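# Unfold a folded crate using four robot arms

## Task

The crate is lying folded flat on the floor. Erect it so that each of its four walls stands upright and each of its four corners is latched. The crate must stay that way once the arms let go.

## Robot and tools

Robots: four identical i2rt Big YAM arms named arm1, arm2, arm3 and arm4. Each has six revolute joints, a two-finger gripper and a wrist camera (arm1_cam_wrist to arm4_cam_wrist). Two fixed room cameras, cam_high and cam_low, also watch the scene. All images are 672x504 pixels. Each foot (base_link) faces along its own +x. Foot positions in metres in the scene frame: arm1 (-0.344, +0.564, 0.400), arm2 (-0.347, -0.575, 0.384), arm3 (+0.320, +0.573, 0.372), arm4 (+0.356, -0.566, 0.334). The hand reaches roughly 1.0 m from the joint1 axis.

Frames: there is one shared scene frame, in metres. Its origin is on the floor and +z points up. "hand" is the point between the finger pads, about 1 cm behind the tips. The fingers point along the hand's +z and open and close along its y. Quaternions are written w, x, y, z. The printed hand position can be off from the true one, more so at long reach. hand_target is where the hand would be at the joint targets currently held.

move: the arguments are arm1, arm2, arm3, arm4 and cameras. Each arm gets its own object; an arm you omit keeps its previous command. Inside an arm's object:
- joints: absolute targets keyed by name. joint1_rad to joint6_rad are in radians. Ranges: joint1 -2.879..2.879 (yaw about the foot, positive counter-clockwise from above); joint2 0..3.141 (shoulder, 0 points the upper arm back, positive lifts it up then forward); joint3 0..3.019 (elbow, 0 folded, positive opens); joint4 -1.692..1.57 (hand pitch, positive tips the fingers up); joint5 -1.57..1.57 (sideways swing, positive to the arm's right); joint6 -2.094..2.094 (roll, positive clockwise seen from behind). gripper_m is the fingertip gap in metres, 0..0.093.
- target: one list of 7 numbers [x, y, z, qw, qx, qy, qz]. It is an absolute hand pose in the scene frame, in metres. The hand follows a straight line from its hand_target to it. When target is used, joints may hold only gripper_m.
- speed: the top path speed, 0.002..0.5 m/s (default 0.25). Rotation is capped at twice that value in rad/s. It is only allowed together with target.
- min_time_s: 0.1..8 s. It sets the shortest duration of that arm's joint motions.

How motion behaves: all motions in a call start at once. All hand paths in a call finish together, paced by the slowest. A hand path lasts 0.5..10 s, and a whole action lasts at most 15 s. Each control step clips the path pose to within 100 mm and 20 degrees of the measured hand, then solves damped IK, favouring position. Expect centimetre-level error, lag and overshoot, especially near full stretch. Paths do not avoid objects or other arms. Separate joints move at different rates, so a joint-space move can sweep wide. Unknown keys make the call invalid. Out-of-range values get it refused, and a refused call cancels the later move, wait and finished_scene calls in that reply.

cameras (for move and wait): a list of camera names, ["all"], or []. If omitted, a move without an action shows all cameras and other calls show none. A move with no action returns the full state, the images and the scene number.

wait: seconds from 0 to 10, plus optional cameras. Nothing new is commanded.

zoom_image: camera plus region [x0, y0, x1, y1] in pixels, with the origin at top-left. The region is at most 504 by 504. Only cameras in the latest images can be zoomed.

read_manual: section "licences" returns URDF licence text only.

finished_scene: scene is this scene's integer number. This cannot be undone, and later calls in the same reply apply to the next scene. Call it only when the crate stays erected without help.

Result lines:
- move: names each arm sent a motion, with "done" or its worst status.
- joint_status and hand_status give the outcome: done, off_target (resting away from target, possibly still pushing), time_out, not_followed, or limit_stop_at_motor_heat. After time_out, each joint keeps a nearby target and keeps pushing; on_its_own lists this, and "held at" gives the target, not the reading. Sending a joint its reported position relieves the push.
- "joint command not followed" and "pose unreachable" mean a self- or arm-collision check blocked the move. The gripper part of that call still runs.
- "as last shown" marks arms that were not named in the call; their status reads "not commanded".
- pictures: lists the order of the images, which may lag the state slightly.
- Joint velocities: rad/s, with the gripper in m/s; "within noise" means the arm is still.
- Joint torques: N m per arm joint, including gravity, with offsets and noise. Entries 3 and 4 wrap at ±28.
- MOTOR HOT: shown at 85 °C. OVER-TEMPERATURE FAULT: the arm went limp at 100 °C for 30–60 s or longer.

Gripper: while squeezing a rigid part, gripper_m may read up to 5 mm under the part's width, or up to 2 mm over. Closed on nothing it reads 0–0.003. To grip firmly, command about 5 mm below the width read at first contact. To release, command well above the reading.

Avoid:
- Arm-to-arm pressing, including one gripper closing on another arm's fingers. This ends the scene, and the collision check may act too late.
- Hard pushing. The arms never stop on contact, and sustained pushing, stretched poses or holding loads overheat the motors.
- Dropping the crate, releasing it while it moves, slamming it, or striking fixed or heavy things.

The simulation keeps running while you compose a reply, with every arm holding its last command.

Each tool is called after "Call:" as name([rows], argument=value, ...), one row to a line, values as JSON.

## Session

Call:
move()

Scene clock: 0.00 s.
Joint torques (N m): no reading
Motor temperatures (°C): arm1=[27 28 28 28 23 23 25] | arm2=[24 25 23 25 28 27 25] | arm3=[26 24 27 24 26 24 27] | arm4=[25 26 26 31 26 25 27]
Heat: arm1: hottest joint2_rad 28 °C; arm2: hottest joint5_rad 28 °C; arm3: hottest joint3_rad 27 °C; arm4: hottest joint4_rad 31 °C.
Joint velocities: within noise
arm1.joint_positions: joint1_rad=-0.585 joint2_rad=+0.620 joint3_rad=+1.408 joint4_rad=-1.557 joint5_rad=+0.191 joint6_rad=-0.040 gripper_m=+0.09396
arm1.joint_status: not commanded
arm1.hand: x=-0.4494 y=+0.3976 z=+0.9080 quat_wxyz=(-0.135, -0.774, -0.490, +0.379) (m; scene frame)
arm1.hand_target: x=-0.4487 y=+0.3992 z=+0.9183 quat_wxyz=(-0.142, -0.770, -0.486, +0.388) (m; scene frame)
arm1.hand_status: not commanded
arm2.joint_positions: joint1_rad=+0.742 joint2_rad=+0.634 joint3_rad=+1.438 joint4_rad=-1.211 joint5_rad=-0.133 joint6_rad=-0.320 gripper_m=+0.09396
arm2.joint_status: not commanded
arm2.hand: x=-0.5071 y=-0.3840 z=+0.9710 quat_wxyz=(-0.284, +0.802, -0.229, -0.472) (m; scene frame)
arm2.hand_target: x=-0.5054 y=-0.3866 z=+0.9838 quat_wxyz=(-0.292, +0.795, -0.226, -0.481) (m; scene frame)
arm2.hand_status: not commanded
arm3.joint_positions: joint1_rad=+0.368 joint2_rad=+0.623 joint3_rad=+1.401 joint4_rad=-1.238 joint5_rad=-0.070 joint6_rad=+0.635 gripper_m=+0.09396
arm3.joint_status: not commanded
arm3.hand: x=+0.3681 y=+0.3300 z=+0.9365 quat_wxyz=(-0.499, -0.717, -0.455, +0.173) (m; scene frame)
arm3.hand_target: x=+0.3677 y=+0.3328 z=+0.9460 quat_wxyz=(-0.508, -0.712, -0.452, +0.176) (m; scene frame)
arm3.hand_status: not commanded
arm4.joint_positions: joint1_rad=+0.790 joint2_rad=+0.548 joint3_rad=+1.366 joint4_rad=-1.267 joint5_rad=+0.241 joint6_rad=-0.097 gripper_m=+0.09396
arm4.joint_status: not commanded
arm4.hand: x=+0.1989 y=-0.4149 z=+0.8936 quat_wxyz=(-0.270, +0.802, -0.260, -0.465) (m; scene frame)
arm4.hand_target: x=+0.2019 y=-0.4169 z=+0.9028 quat_wxyz=(-0.272, +0.796, -0.260, -0.474) (m; scene frame)
arm4.hand_status: not commanded
pictures: arm1_cam_wrist, arm2_cam_wrist, arm3_cam_wrist, arm4_cam_wrist, cam_high, cam_low

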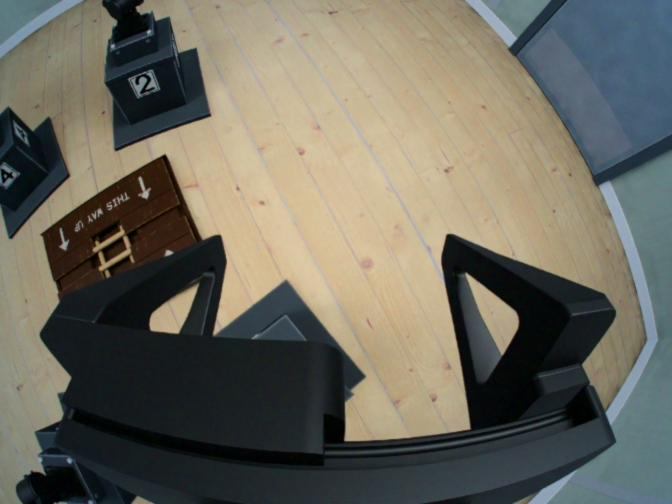

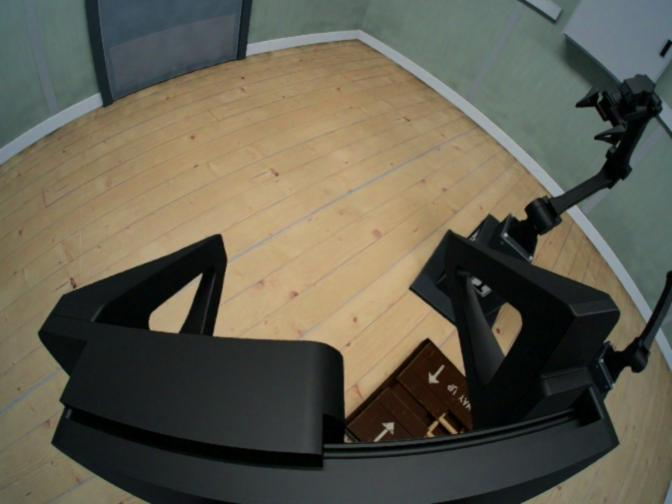

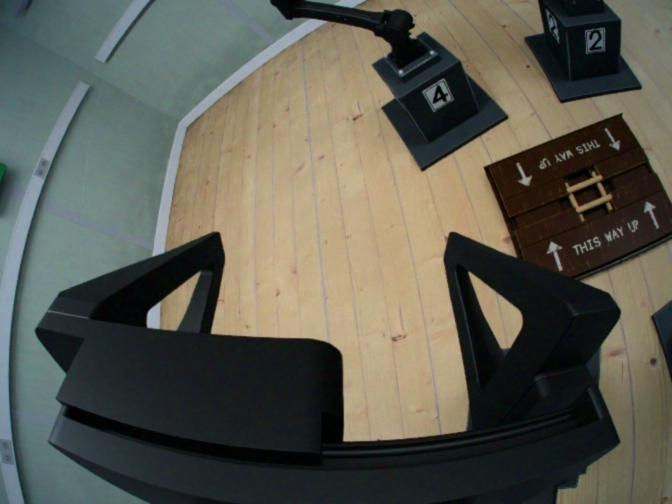

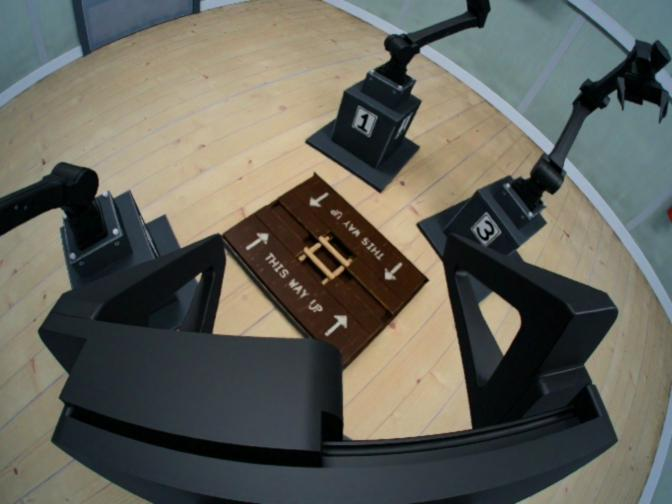

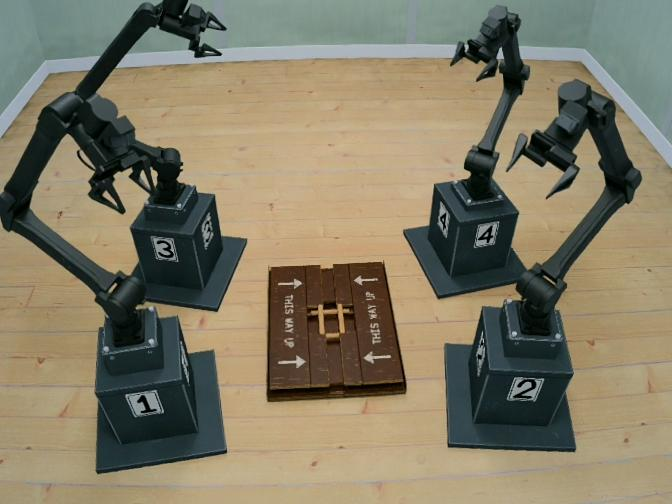

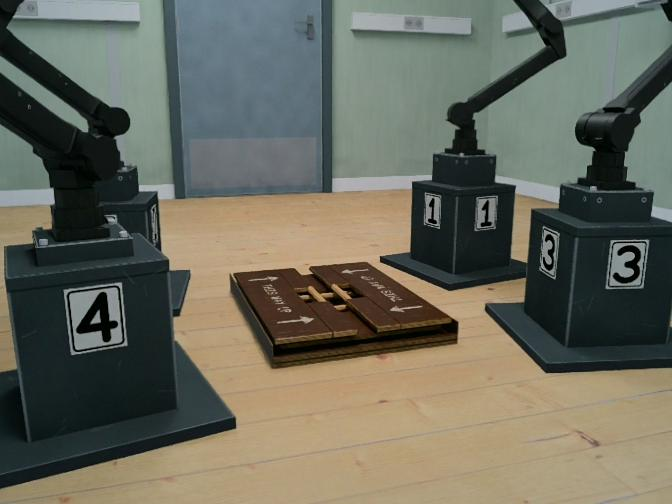

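Call:
zoom_image(camera="cam_high", region=[240, 240, 440, 420])

Call:
zoom_image(camera="cam_low", region=[210, 240, 480, 390])

Call:
zoom_image(camera="arm3_cam_wrist", region=[470, 90, 672, 300])

Call:
zoom_image(camera="arm4_cam_wrist", region=[200, 160, 460, 380])

Scaled by 2.520 from the camera's 672x504 image, which has a finer 960x720 frame.

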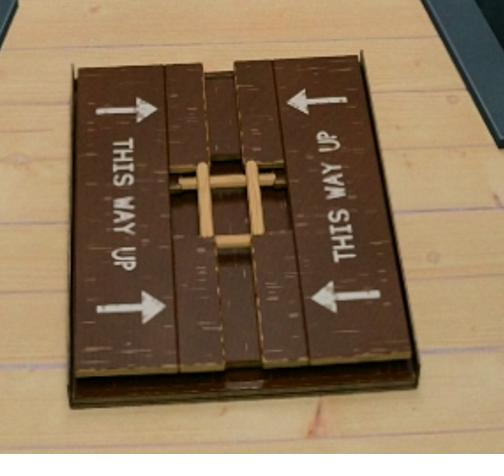

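Scaled by 1.867 from the camera's 672x504 image, which has a finer 960x720 frame.

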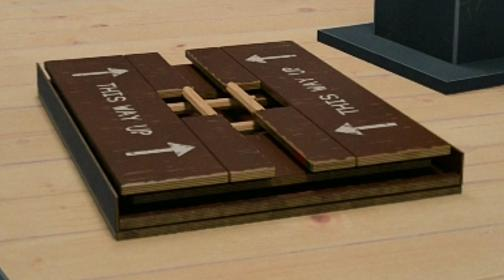

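Scaled by 2.400 from the camera's 672x504 image, which has a finer 960x720 frame.

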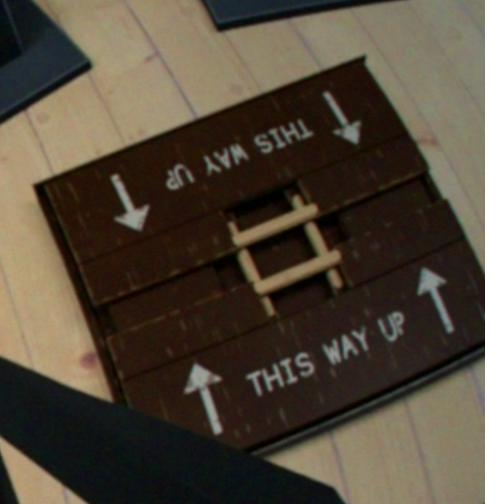

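Scaled by 1.938 from the camera's 672x504 image, which has a finer 960x720 frame.

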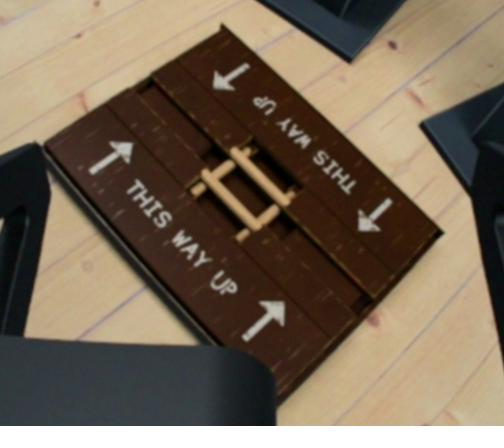

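Call:
move(arm4={"target": [0.25, -0.15, 0.62, 0, 0.7071, -0.7071, 0]}, arm1={"target": [-0.2, 0.15, 0.62, 0, 0.7071, 0.7071, 0]}, cameras=["arm1_cam_wrist", "arm4_cam_wrist", "cam_high"])

Scene clock: 22.47 s.
Joint torques (N m): arm1=[0.56 -13.98 12.1 0.59 0.08 -0.03] | arm2=[-0.03 1.26 7.8 1.83 -0.04 -0.01] | arm3=[-0.44 -0.56 7.88 2.36 0.16 0] | arm4=[1.03 -11.28 14.26 -0.61 -0.02 0.3]
Motor temperatures (°C): arm1=[27 28 30 28 23 23 25] | arm2=[24 25 24 25 28 27 25] | arm3=[26 24 29 24 26 23 27] | arm4=[25 26 29 31 26 25 27]
Heat: arm1: hottest joint3_rad 30 °C; arm2: hottest joint5_rad 28 °C; arm3: hottest joint3_rad 29 °C; arm4: hottest joint4_rad 31 °C.
move: arm1 off_target; arm4 off_target
Joint velocities: within noise
arm1.joint_positions: joint1_rad=+0.139 joint2_rad=+1.493 joint3_rad=+1.315 joint4_rad=-1.462 joint5_rad=-0.006 joint6_rad=+0.341 gripper_m=+0.09396
arm1.joint_status: not commanded
arm1.hand: x=-0.2094 y=+0.1686 z=+0.5998 quat_wxyz=(+0.030, -0.713, -0.700, -0.014) (m; scene frame)
arm1.hand_target: x=-0.1991 y=+0.1521 z=+0.6174 quat_wxyz=(+0.005, -0.705, -0.709, -0.003) (m; scene frame)
arm1.hand_status: off_target (0.029 m and 3.9 deg from the pose sent, 0.454 m and 53.4 deg at the start)
arm2, arm3: as last shown
arm4.joint_positions: joint1_rad=+0.039 joint2_rad=+1.458 joint3_rad=+1.463 joint4_rad=-1.620 joint5_rad=-0.013 joint6_rad=+0.234 gripper_m=+0.09396
arm4.joint_status: not commanded
arm4.hand: x=+0.2523 y=-0.1617 z=+0.6031 quat_wxyz=(+0.017, +0.711, -0.703, +0.015) (m; scene frame)
arm4.hand_target: x=+0.2520 y=-0.1500 z=+0.6181 quat_wxyz=(+0.008, +0.703, -0.711, +0.002) (m; scene frame)
arm4.hand_status: off_target (0.021 m and 2.7 deg from the pose sent, 0.384 m and 82.7 deg at the start)
pictures: arm1_cam_wrist, arm4_cam_wrist, cam_high

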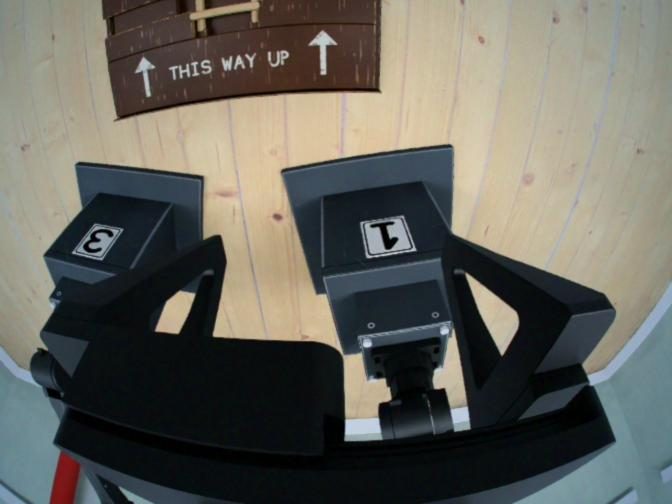

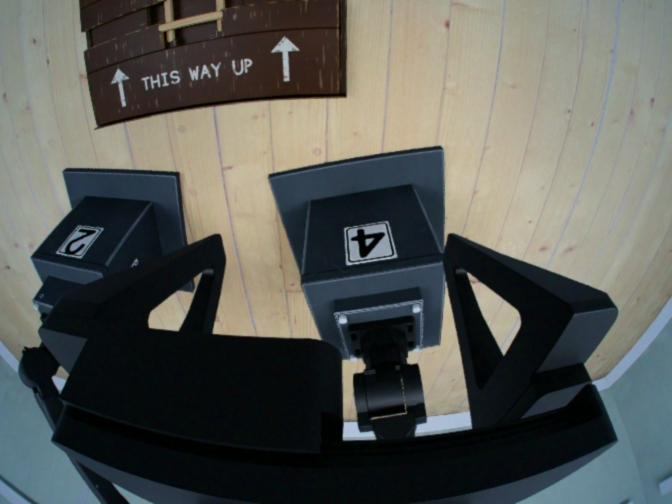

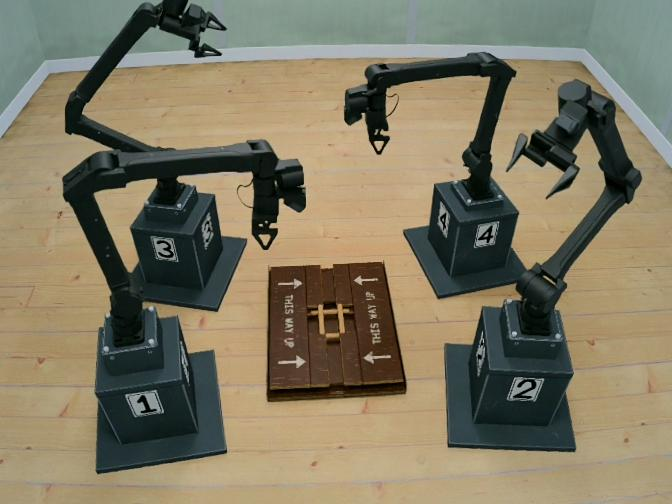

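Call:
move(arm4={"target": [0.2, -0.22, 0.60, -0.183, 0.683, -0.683, -0.183]}, arm1={"target": [-0.15, 0.22, 0.60, 0.183, 0.683, 0.683, -0.183]}, cameras=["arm1_cam_wrist", "arm4_cam_wrist"])

Call:
zoom_image(camera="arm4_cam_wrist", region=[60, 0, 560, 330])

Call:
zoom_image(camera="arm1_cam_wrist", region=[60, 0, 560, 330])

Scene clock: 31.17 s.
Joint torques (N m): arm1=[1.2 -9.58 8.25 1.84 0.49 0.24] | arm2=[-0.09 1.26 7.8 1.83 -0.04 -0.01] | arm3=[-0.91 0.38 7.87 2.4 0.13 0.01] | arm4=[2.2 -6.42 9.84 1.46 0.18 0.3]
Motor temperatures (°C): arm1=[27 28 31 28 23 23 25] | arm2=[24 25 24 25 28 27 25] | arm3=[26 24 30 24 26 23 27] | arm4=[25 26 30 31 26 25 27]
Heat: arm1: hottest joint3_rad 31 °C; arm2: hottest joint5_rad 28 °C; arm3: hottest joint3_rad 30 °C; arm4: hottest joint4_rad 31 °C.
move: arm1 done; arm4 done
Joint velocities: within noise
arm1.joint_positions: joint1_rad=+0.444 joint2_rad=+1.131 joint3_rad=+0.905 joint4_rad=-0.930 joint5_rad=+0.298 joint6_rad=+0.554 gripper_m=+0.09396
arm1.joint_status: not commanded
arm1.hand: x=-0.1547 y=+0.2187 z=+0.5975 quat_wxyz=(-0.172, -0.680, -0.688, +0.186) (m; scene frame)
arm1.hand_target: x=-0.1509 y=+0.2199 z=+0.5988 quat_wxyz=(-0.181, -0.681, -0.685, +0.186) (m; scene frame)
arm1.hand_status: done (0.005 m and 1.5 deg from the pose sent, 0.079 m and 33.6 deg at the start)
arm2, arm3: as last shown
arm4.joint_positions: joint1_rad=+0.336 joint2_rad=+1.044 joint3_rad=+1.026 joint4_rad=-1.101 joint5_rad=+0.266 joint6_rad=+0.459 gripper_m=+0.09396
arm4.joint_status: not commanded
arm4.hand: x=+0.2001 y=-0.2194 z=+0.6019 quat_wxyz=(-0.186, +0.691, -0.675, -0.177) (m; scene frame)
arm4.hand_target: x=+0.1978 y=-0.2208 z=+0.5985 quat_wxyz=(-0.185, +0.687, -0.679, -0.181) (m; scene frame)
arm4.hand_status: done (0.002 m and 1.5 deg from the pose sent, 0.078 m and 32.6 deg at the start)
pictures: arm1_cam_wrist, arm4_cam_wrist

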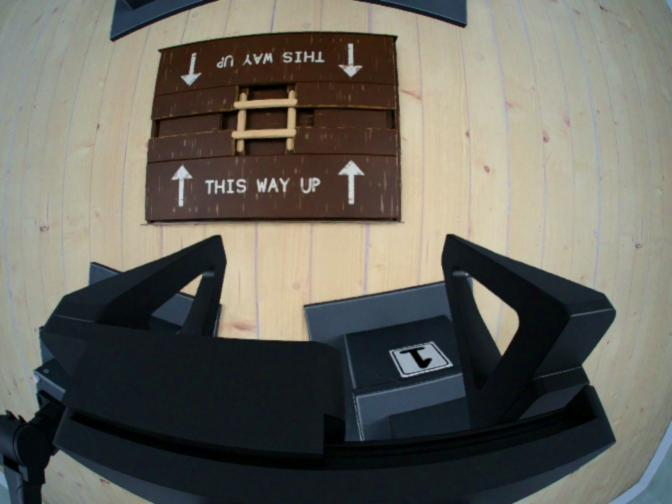

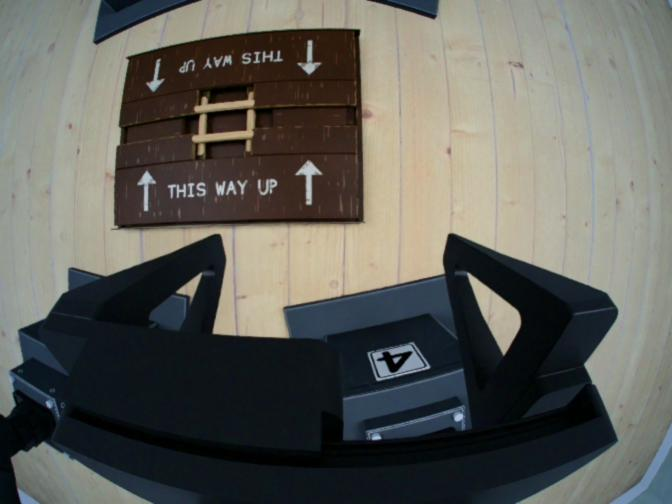

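Scaled by 1.008 from the camera's 672x504 image, which has a finer 960x720 frame.

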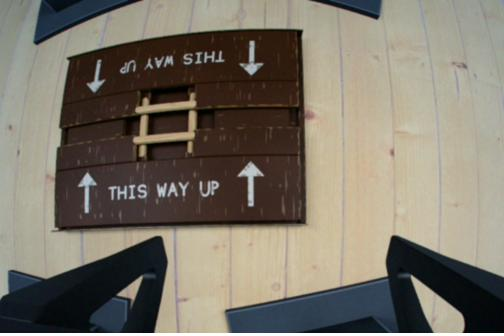

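Scaled by 1.008 from the camera's 672x504 image, which has a finer 960x720 frame.

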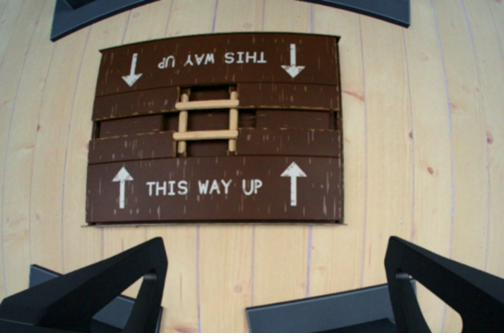

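Call:
zoom_image(camera="arm4_cam_wrist", region=[100, 20, 380, 240])

Call:
zoom_image(camera="arm1_cam_wrist", region=[130, 20, 410, 240])

Call:
zoom_image(camera="arm1_cam_wrist", region=[210, 70, 330, 170])

Scaled by 1.800 from the camera's 672x504 image, which has a finer 960x720 frame.

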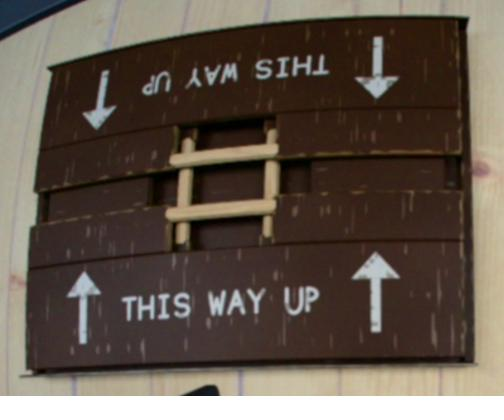

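Scaled by 1.800 from the camera's 672x504 image, which has a finer 960x720 frame.

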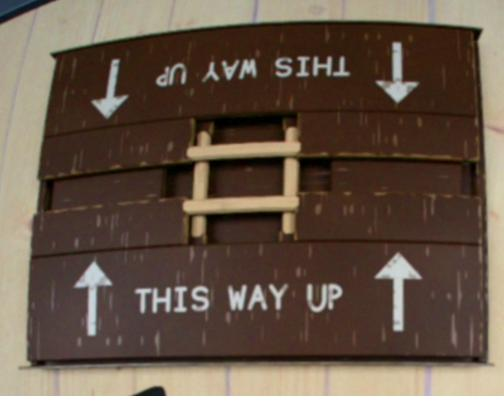

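Scaled by 4.200 from the camera's 672x504 image, which has a finer 960x720 frame.

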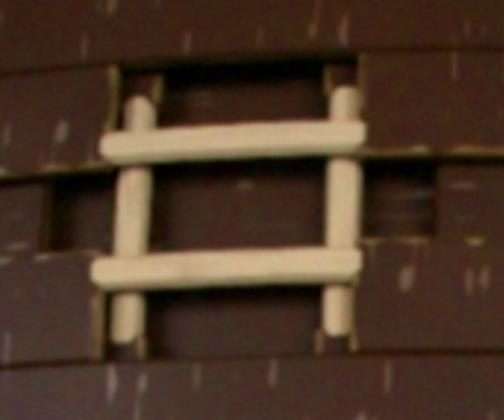

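Call:
wait(seconds=0.1, cameras=["cam_low", "cam_high"])

Call:
zoom_image(camera="cam_low", region=[220, 250, 350, 370])

Call:
zoom_image(camera="cam_low", region=[350, 250, 470, 370])

Call:
zoom_image(camera="cam_high", region=[260, 330, 420, 410])

Scene clock: 82.93 s.
Joint torques (N m): arm1=[0.62 -9.52 8.34 1.98 0.48 0.24] | arm2=[-0.03 1.2 7.8 1.81 -0.04 -0.01] | arm3=[-0.91 -0.15 7.84 2.32 0.1 -0.03] | arm4=[2.37 -6.42 9.84 1.46 0.17 0.3]
Motor temperatures (°C): arm1=[27 28 33 28 23 23 25] | arm2=[24 25 26 25 28 26 25] | arm3=[26 24 32 24 26 23 27] | arm4=[25 26 30 31 26 25 27]
Heat: arm1: hottest joint3_rad 33 °C; arm2: hottest joint5_rad 28 °C; arm3: hottest joint3_rad 32 °C; arm4: hottest joint4_rad 31 °C.
Joint velocities: within noise
arm1.joint_positions: joint1_rad=+0.444 joint2_rad=+1.131 joint3_rad=+0.905 joint4_rad=-0.930 joint5_rad=+0.298 joint6_rad=+0.554 gripper_m=+0.09396
arm1.joint_status: not commanded
arm1.hand: x=-0.1547 y=+0.2187 z=+0.5975 quat_wxyz=(-0.172, -0.680, -0.688, +0.186) (m; scene frame)
arm1.hand_target: x=-0.1509 y=+0.2199 z=+0.5988 quat_wxyz=(-0.181, -0.681, -0.685, +0.186) (m; scene frame)
arm1.hand_status: done (0.005 m and 1.5 deg from the pose sent, 0.079 m and 33.6 deg at the start)
arm2.joint_positions: joint1_rad=+0.742 joint2_rad=+0.634 joint3_rad=+1.438 joint4_rad=-1.211 joint5_rad=-0.133 joint6_rad=-0.320 gripper_m=+0.09396
arm2.joint_status: not commanded
arm2.hand: x=-0.5071 y=-0.3840 z=+0.9710 quat_wxyz=(-0.284, +0.802, -0.229, -0.472) (m; scene frame)
arm2.hand_target: x=-0.5054 y=-0.3866 z=+0.9838 quat_wxyz=(-0.292, +0.795, -0.226, -0.481) (m; scene frame)
arm2.hand_status: not commanded
arm3.joint_positions: joint1_rad=+0.368 joint2_rad=+0.623 joint3_rad=+1.401 joint4_rad=-1.238 joint5_rad=-0.070 joint6_rad=+0.635 gripper_m=+0.09396
arm3.joint_status: not commanded
arm3.hand: x=+0.3681 y=+0.3300 z=+0.9365 quat_wxyz=(-0.499, -0.717, -0.455, +0.173) (m; scene frame)
arm3.hand_target: x=+0.3677 y=+0.3328 z=+0.9460 quat_wxyz=(-0.508, -0.712, -0.452, +0.176) (m; scene frame)
arm3.hand_status: not commanded
arm4.joint_positions: joint1_rad=+0.329 joint2_rad=+1.044 joint3_rad=+1.026 joint4_rad=-1.101 joint5_rad=+0.266 joint6_rad=+0.459 gripper_m=+0.09396
arm4.joint_status: not commanded
arm4.hand: x=+0.2028 y=-0.2182 z=+0.6019 quat_wxyz=(-0.187, +0.689, -0.678, -0.176) (m; scene frame)
arm4.hand_target: x=+0.2005 y=-0.2196 z=+0.5985 quat_wxyz=(-0.186, +0.684, -0.682, -0.180) (m; scene frame)
arm4.hand_status: done (0.004 m and 1.2 deg from the pose sent, 0.078 m and 32.6 deg at the start)
wait: 0.10 s; at rest from the start
pictures: cam_high, cam_low

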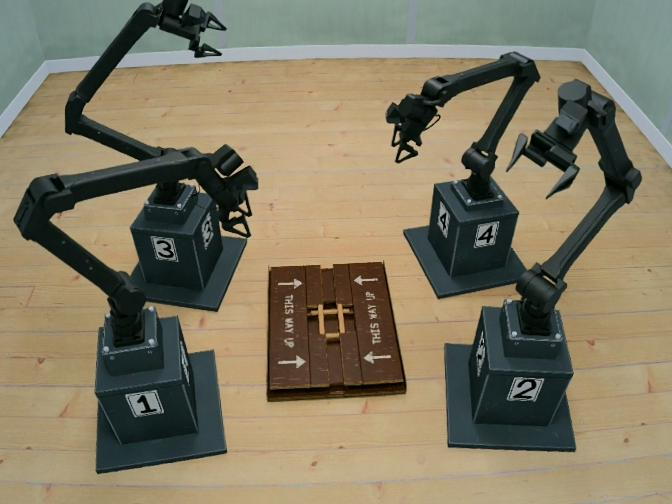

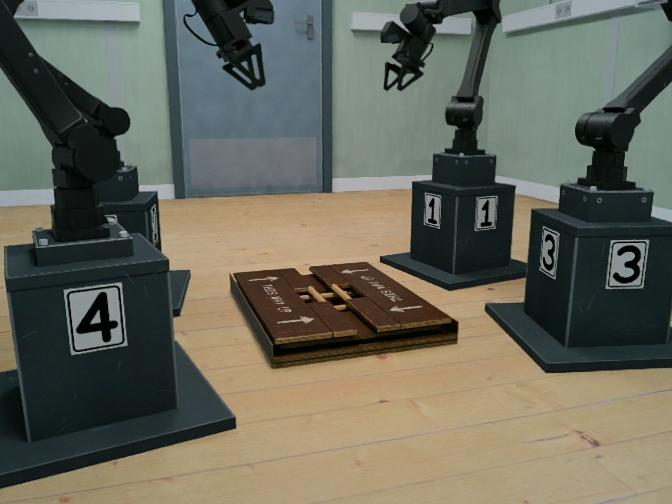

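Scaled by 3.877 from the camera's 672x504 image, which has a finer 960x720 frame.

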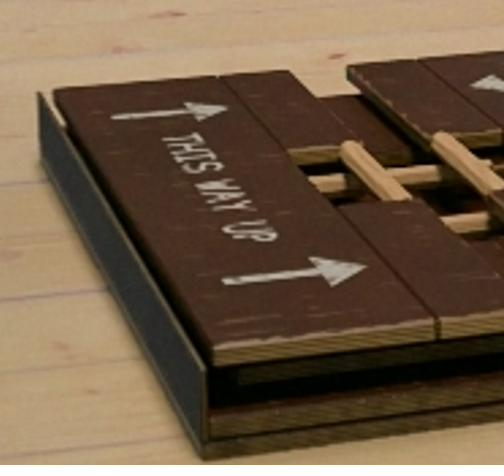

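Scaled by 4.200 from the camera's 672x504 image, which has a finer 960x720 frame.

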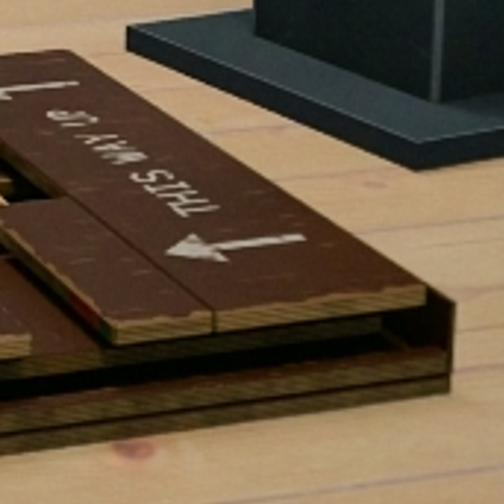

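Scaled by 3.150 from the camera's 672x504 image, which has a finer 960x720 frame.

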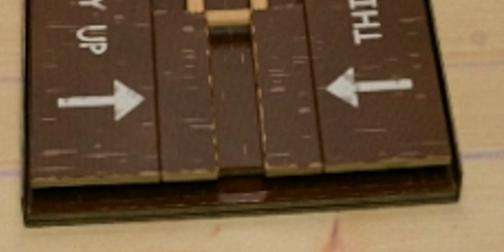

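Call:
move(arm1={"target": [-0.022, 0.031, 0.26, 0, 0, 1, 0], "joints": {"gripper_m": 0.06}}, cameras=["arm1_cam_wrist", "arm4_cam_wrist", "cam_low"])

Scene clock: 99.90 s.
Joint torques (N m): arm1=[0.15 -23.41 9.2 -0.08 0.14 0.01] | arm2=[-0.15 1.2 7.8 1.81 -0.03 -0.01] | arm3=[-0.38 -0.56 7.84 2.32 0.15 0.03] | arm4=[2.32 -6.42 9.83 1.47 0.17 0.3]
Motor temperatures (°C): arm1=[27 28 34 28 23 23 25] | arm2=[24 25 26 25 28 26 25] | arm3=[26 24 32 24 26 23 27] | arm4=[25 26 30 31 26 25 27]
Heat: arm1: hottest joint3_rad 34 °C; arm2: hottest joint5_rad 28 °C; arm3: hottest joint3_rad 32 °C; arm4: hottest joint4_rad 31 °C.
move: arm1 off_target
Joint velocities: within noise
arm1.joint_positions: joint1_rad=+0.363 joint2_rad=+2.312 joint3_rad=+1.565 joint4_rad=-0.844 joint5_rad=-0.006 joint6_rad=-1.000 gripper_m=+0.06006
arm1.joint_status: all done
arm1.hand: x=-0.0309 y=+0.0491 z=+0.2575 quat_wxyz=(+0.006, -0.012, -1.000, -0.007) (m; scene frame)
arm1.hand_target: x=-0.0240 y=+0.0347 z=+0.2608 quat_wxyz=(+0.001, -0.005, -1.000, +0.002) (m; scene frame)
arm1.hand_status: off_target (0.020 m and 1.7 deg from the pose sent, 0.408 m and 93.0 deg at the start)
arm2, arm3, arm4: as last shown
pictures: arm1_cam_wrist, arm4_cam_wrist, cam_low

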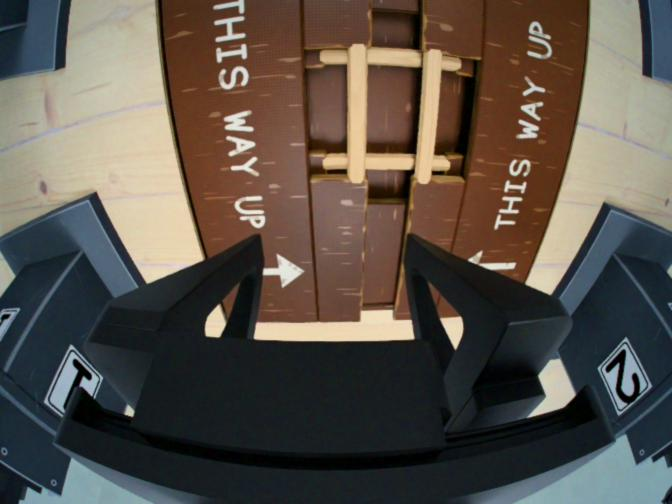

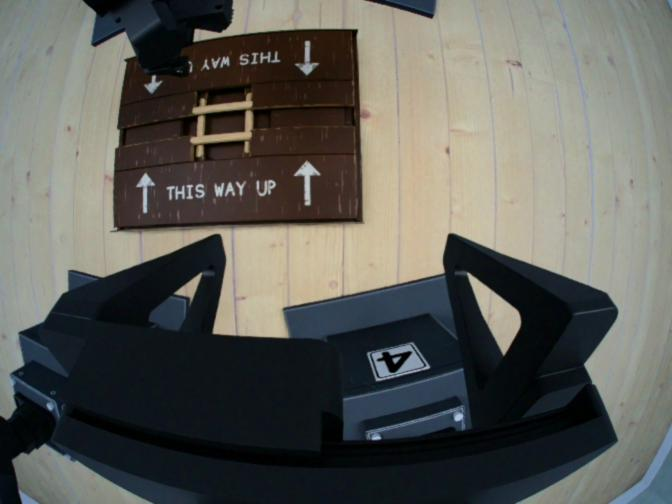

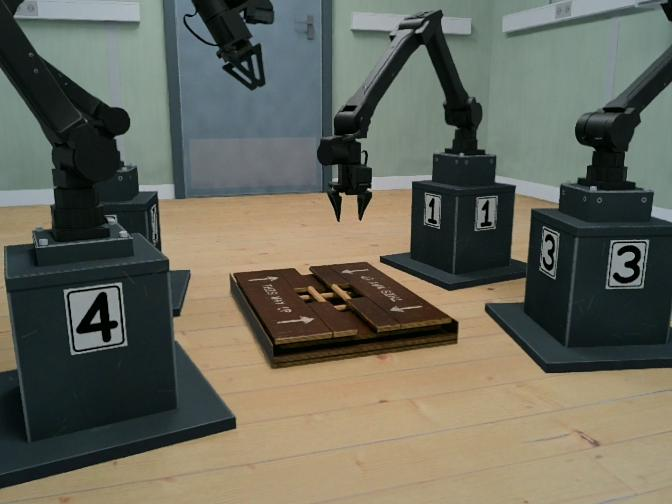

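Call:
move(arm1={"target": [-0.009, 0.0185, 0.15, 0, 0, 1, 0], "speed": 0.12}, cameras=["arm1_cam_wrist", "cam_low"])

Scene clock: 105.13 s.
Joint torques (N m): arm1=[0.15 -24.94 8.36 0.7 -0.02 -0.05] | arm2=[-0.03 1.2 7.82 1.83 -0.03 -0.01] | arm3=[-0.62 -0.32 7.83 2.41 0.09 0.03] | arm4=[2.37 -6.36 9.84 1.47 0.17 0.3]
Motor temperatures (°C): arm1=[27 29 33 28 23 23 25] | arm2=[24 25 26 25 27 26 25] | arm3=[26 24 32 24 26 23 27] | arm4=[25 26 30 31 26 25 27]
Heat: arm1: hottest joint3_rad 33 °C; arm2: hottest joint5_rad 27 °C; arm3: hottest joint3_rad 32 °C; arm4: hottest joint4_rad 31 °C.
move: arm1 off_target
Joint velocities: within noise
arm1.joint_positions: joint1_rad=+0.363 joint2_rad=+2.562 joint3_rad=+1.717 joint4_rad=-0.761 joint5_rad=-0.006 joint6_rad=-1.005 gripper_m=+0.06006
arm1.joint_status: not commanded
arm1.hand: x=-0.0223 y=+0.0334 z=+0.1485 quat_wxyz=(+0.010, -0.010, -1.000, -0.014) (m; scene frame)
arm1.hand_target: x=-0.0099 y=+0.0204 z=+0.1496 quat_wxyz=(+0.000, +0.001, -1.000, +0.000) (m; scene frame)
arm1.hand_status: off_target (0.020 m and 2.2 deg from the pose sent, 0.114 m and 1.7 deg at the start)
arm2, arm3, arm4: as last shown
pictures: arm1_cam_wrist, cam_low

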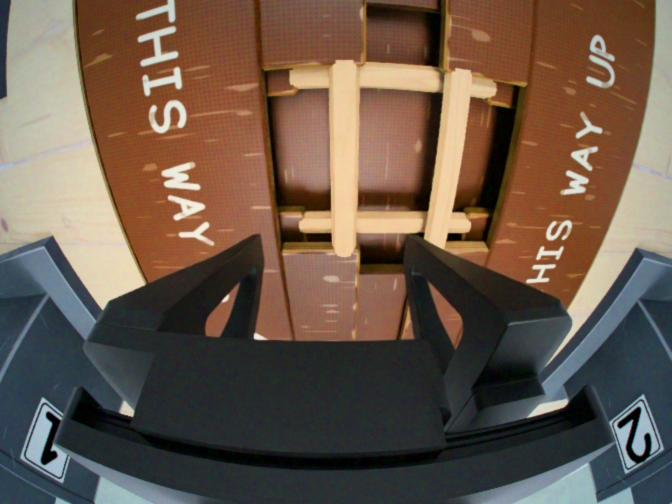

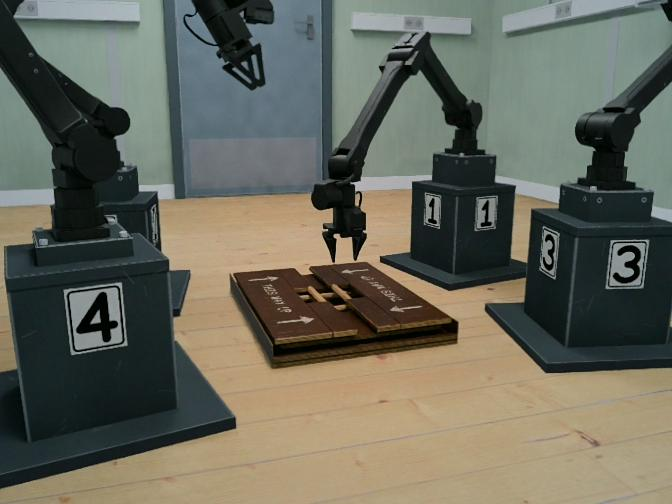

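Call:
move(arm1={"target": [-0.001, 0.018, 0.105, 0, 0, 1, 0], "speed": 0.1, "joints": {"gripper_m": 0.045}}, cameras=["arm1_cam_wrist", "cam_low"])

Call:
zoom_image(camera="cam_low", region=[280, 220, 420, 340])

Scene clock: 111.63 s.
Joint torques (N m): arm1=[0.67 -25.41 8.08 0.79 -0.02 0.04] | arm2=[-0.09 1.32 7.82 1.83 -0.04 -0.01] | arm3=[-0.15 0.26 7.8 2.35 0.09 -0.02] | arm4=[2.32 -6.42 9.84 1.47 0.17 0.3]
Motor temperatures (°C): arm1=[27 30 33 28 23 23 25] | arm2=[24 25 26 25 27 26 25] | arm3=[26 24 32 24 26 23 27] | arm4=[25 26 30 31 26 25 27]
Heat: arm1: hottest joint3_rad 33 °C; arm2: hottest joint5_rad 27 °C; arm3: hottest joint3_rad 32 °C; arm4: hottest joint4_rad 31 °C.
move: arm1 off_target
Joint velocities: within noise
arm1.joint_positions: joint1_rad=+0.369 joint2_rad=+2.668 joint3_rad=+1.795 joint4_rad=-0.732 joint5_rad=-0.006 joint6_rad=-1.005 gripper_m=+0.04506
arm1.joint_status: all done
arm1.hand: x=-0.0160 y=+0.0298 z=+0.1034 quat_wxyz=(+0.010, -0.007, -1.000, -0.013) (m; scene frame)
arm1.hand_target: x=-0.0012 y=+0.0178 z=+0.1062 quat_wxyz=(-0.001, +0.000, -1.000, +0.001) (m; scene frame)
arm1.hand_status: off_target (0.019 m and 2.0 deg from the pose sent, 0.051 m and 2.2 deg at the start)
arm2, arm3, arm4: as last shown
pictures: arm1_cam_wrist, cam_low

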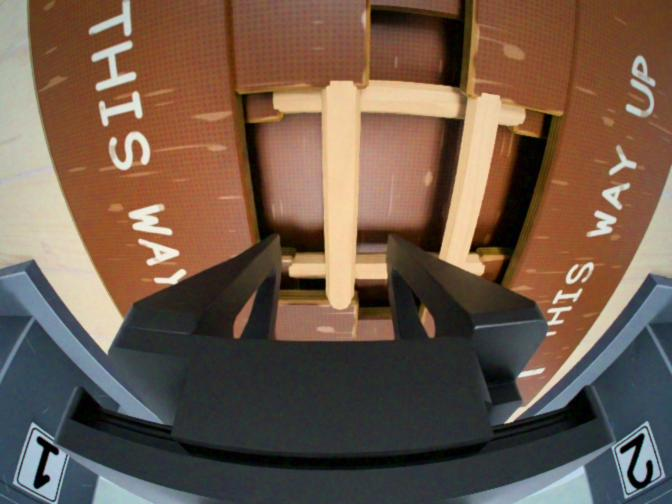

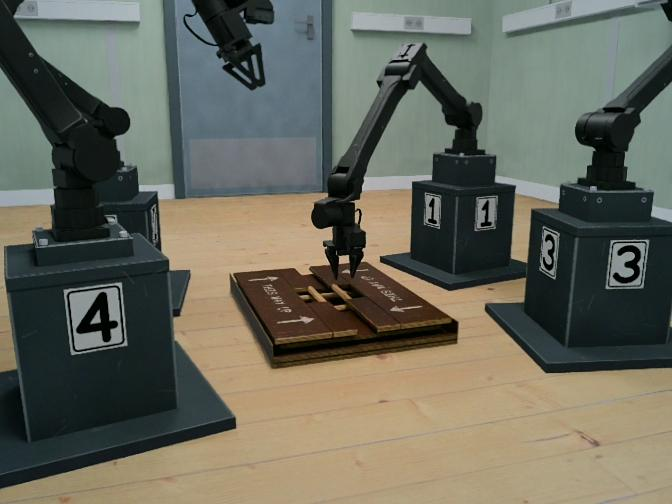

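Scaled by 3.600 from the camera's 672x504 image, which has a finer 960x720 frame.

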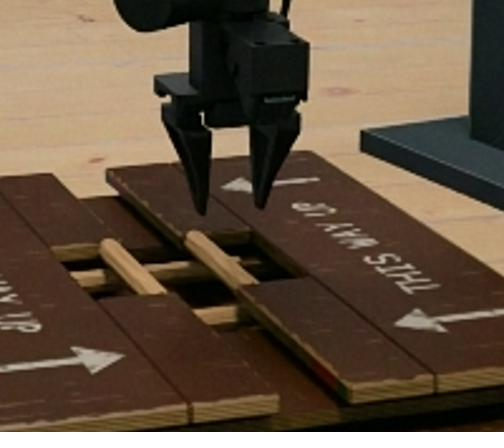

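Call:
move(arm1={"target": [-0.006, 0.018, 0.065, 0, 0, 1, 0], "speed": 0.06}, cameras=["arm1_cam_wrist", "cam_low"])

Call:
zoom_image(camera="cam_low", region=[280, 220, 420, 340])

Scene clock: 120.83 s.
Joint torques (N m): arm1=[0.26 -24.47 7.69 0.9 -0.01 0.01] | arm2=[-0.03 1.26 7.82 1.83 -0.04 -0.01] | arm3=[-0.73 -0.21 7.9 2.47 0.11 0.01] | arm4=[2.37 -6.42 9.83 1.47 0.17 0.29]
Motor temperatures (°C): arm1=[27 31 33 28 23 23 25] | arm2=[24 25 26 25 27 26 25] | arm3=[26 24 32 24 26 23 27] | arm4=[25 26 30 31 26 25 27]
Heat: arm1: hottest joint3_rad 33 °C; arm2: hottest joint5_rad 27 °C; arm3: hottest joint3_rad 32 °C; arm4: hottest joint4_rad 31 °C.
move: arm1 off_target
Joint velocities: within noise
arm1.joint_positions: joint1_rad=+0.369 joint2_rad=+2.749 joint3_rad=+1.842 joint4_rad=-0.700 joint5_rad=-0.006 joint6_rad=-1.005 gripper_m=+0.04506
arm1.joint_status: not commanded
arm1.hand: x=-0.0176 y=+0.0317 z=+0.0650 quat_wxyz=(+0.010, -0.007, -1.000, -0.014) (m; scene frame)
arm1.hand_target: x=-0.0066 y=+0.0191 z=+0.0649 quat_wxyz=(+0.000, +0.000, -1.000, +0.000) (m; scene frame)
arm1.hand_status: off_target (0.018 m and 2.1 deg from the pose sent, 0.041 m and 2.0 deg at the start)
arm2, arm3, arm4: as last shown
pictures: arm1_cam_wrist, cam_low

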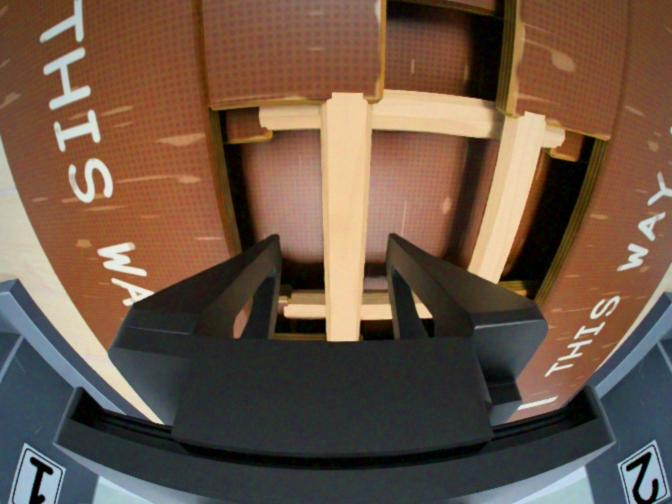

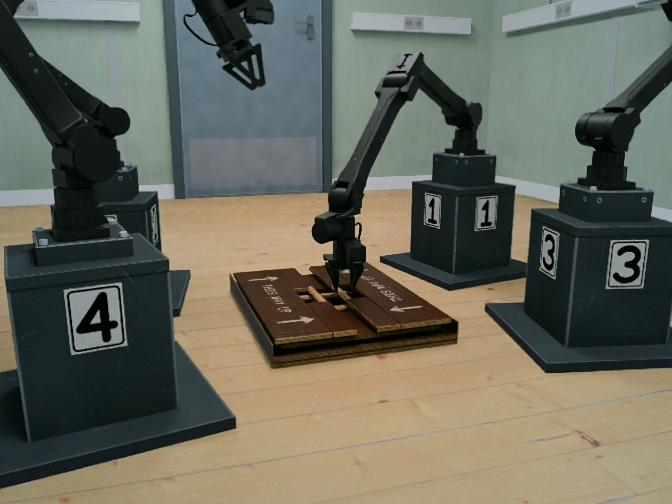

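Scaled by 3.600 from the camera's 672x504 image, which has a finer 960x720 frame.

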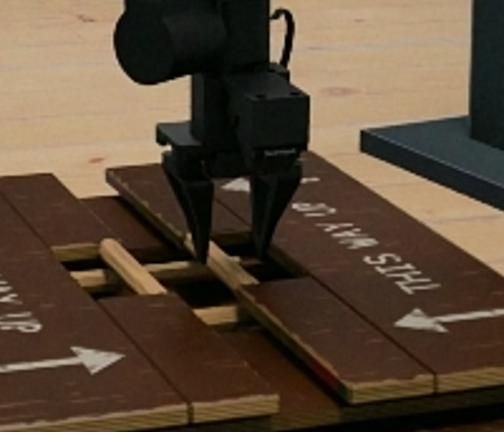

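Call:
move(arm1={"target": [-0.006, 0.018, 0.055, 0, 0, 1, 0], "speed": 0.05})

Call:
move(arm1={"joints": {"gripper_m": 0.008}}, cameras=["arm1_cam_wrist", "cam_low"])

Call:
zoom_image(camera="cam_low", region=[280, 220, 420, 340])

Scene clock: 132.70 s.
Joint torques (N m): arm1=[0.09 -24.7 7.91 0.83 0.01 0] | arm2=[-0.09 1.26 7.82 1.83 -0.04 -0.01] | arm3=[-0.79 -0.26 7.77 2.45 0.15 0.01] | arm4=[2.37 -6.36 9.84 1.46 0.17 0.3]
Motor temperatures (°C): arm1=[27 32 34 28 23 23 25] | arm2=[24 25 26 25 27 26 25] | arm3=[26 24 32 24 26 23 27] | arm4=[25 26 30 31 26 25 26]
Heat: arm1: hottest joint3_rad 34 °C; arm2: hottest joint5_rad 27 °C; arm3: hottest joint3_rad 32 °C; arm4: hottest joint4_rad 31 °C.
move: arm1 off_target
Joint velocities: within noise
arm1.joint_positions: joint1_rad=+0.369 joint2_rad=+2.768 joint3_rad=+1.858 joint4_rad=-0.693 joint5_rad=-0.006 joint6_rad=-1.005 gripper_m=+0.04506
arm1.joint_status: not commanded
arm1.hand: x=-0.0169 y=+0.0305 z=+0.0573 quat_wxyz=(+0.009, -0.007, -1.000, -0.012) (m; scene frame)
arm1.hand_target: x=-0.0064 y=+0.0188 z=+0.0554 quat_wxyz=(+0.000, +0.000, -1.000, +0.000) (m; scene frame)
arm1.hand_status: off_target (0.017 m and 1.9 deg from the pose sent, 0.021 m and 2.1 deg at the start)
arm2, arm3, arm4: as last shown
pictures: none

Scene clock: 133.47 s.
Joint torques (N m): arm1=[0.26 -24.94 7.58 0.7 -0.01 0.03] | arm2=[-0.09 1.26 7.8 1.83 -0.04 -0.01] | arm3=[-0.85 0.15 7.87 2.33 0.11 0.03] | arm4=[2.37 -6.36 9.83 1.47 0.17 0.3]
Motor temperatures (°C): arm1=[27 32 33 28 23 23 25] | arm2=[24 25 26 25 27 26 25] | arm3=[26 24 32 24 26 23 27] | arm4=[25 26 30 31 26 25 26]
Heat: arm1: hottest joint3_rad 33 °C; arm2: hottest joint5_rad 27 °C; arm3: hottest joint3_rad 32 °C; arm4: hottest joint4_rad 31 °C.
move: arm1 off_target
Joint velocities: within noise
arm1.joint_positions: joint1_rad=+0.367 joint2_rad=+2.769 joint3_rad=+1.862 joint4_rad=-0.689 joint5_rad=-0.006 joint6_rad=-1.008 gripper_m=+0.01606
arm1.joint_status: gripper_m off_target (ended at +0.01609, target +0.00800)
arm1.hand: x=-0.0162 y=+0.0275 z=+0.0574 quat_wxyz=(+0.007, -0.006, -1.000, -0.009) (m; scene frame)
arm1.hand_target: x=-0.0072 y=+0.0183 z=+0.0555 quat_wxyz=(+0.000, +0.001, -1.000, +0.000) (m; scene frame)
arm1.hand_status: not commanded
arm2, arm3, arm4: as last shown
pictures: arm1_cam_wrist, cam_low

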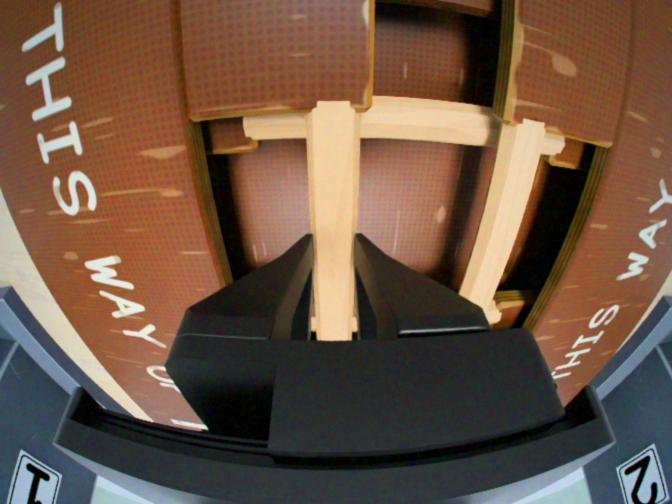

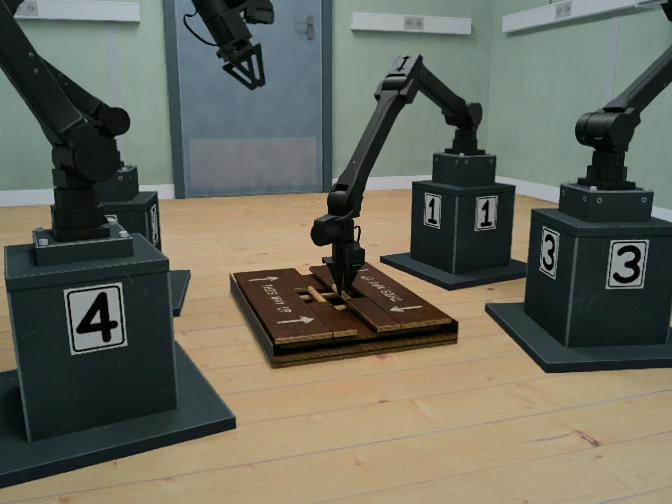

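Scaled by 3.600 from the camera's 672x504 image, which has a finer 960x720 frame.

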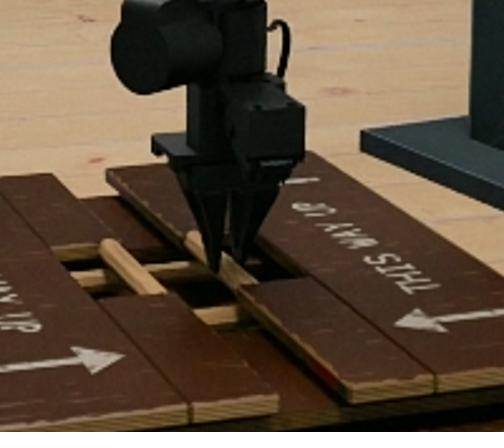

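Call:
move(arm1={"target": [-0.010, 0.028, 0.1186, 0, 0, 0.9962, -0.0872], "speed": 0.06}, cameras=["arm1_cam_wrist", "cam_low"])

Call:
zoom_image(camera="cam_low", region=[220, 200, 480, 380])

Scene clock: 137.87 s.
Joint torques (N m): arm1=[-0.21 -28.75 3.85 0.25 0.13 0.17] | arm2=[-0.09 1.26 7.8 1.81 -0.04 -0.01] | arm3=[-0.85 0.44 7.79 2.39 0.12 -0.01] | arm4=[2.37 -6.42 9.84 1.47 0.17 0.3]
Motor temperatures (°C): arm1=[27 32 33 28 23 23 25] | arm2=[24 25 26 25 27 26 25] | arm3=[26 24 33 24 26 23 27] | arm4=[25 26 31 31 26 25 26]
Heat: arm1: hottest joint3_rad 33 °C; arm2: hottest joint5_rad 27 °C; arm3: hottest joint3_rad 33 °C; arm4: hottest joint3_rad 31 °C.
move: arm1 off_target
Joint velocities: within noise
arm1.joint_positions: joint1_rad=+0.395 joint2_rad=+2.620 joint3_rad=+1.626 joint4_rad=-0.443 joint5_rad=+0.086 joint6_rad=-0.994 gripper_m=+0.01609
arm1.joint_status: not commanded
arm1.hand: x=-0.0166 y=+0.0311 z=+0.0959 quat_wxyz=(+0.003, -0.001, -0.997, +0.082) (m; scene frame)
arm1.hand_target: x=-0.0078 y=+0.0262 z=+0.1181 quat_wxyz=(-0.003, -0.002, -0.996, +0.091) (m; scene frame)
arm1.hand_status: off_target (0.024 m and 0.7 deg from the pose sent, 0.061 m and 11.1 deg at the start)
arm2, arm3, arm4: as last shown
pictures: arm1_cam_wrist, cam_low

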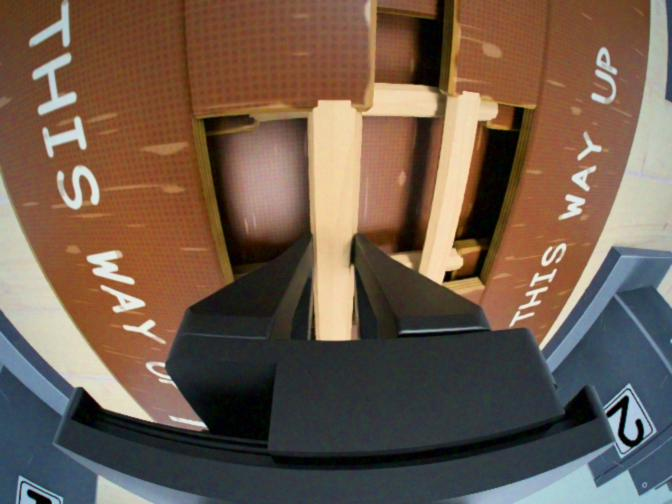

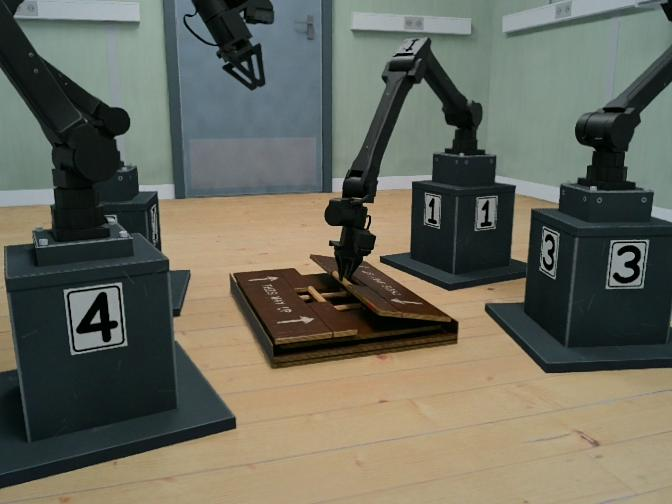

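Scaled by 1.938 from the camera's 672x504 image, which has a finer 960x720 frame.

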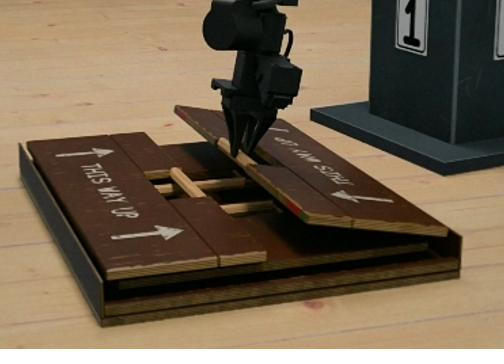

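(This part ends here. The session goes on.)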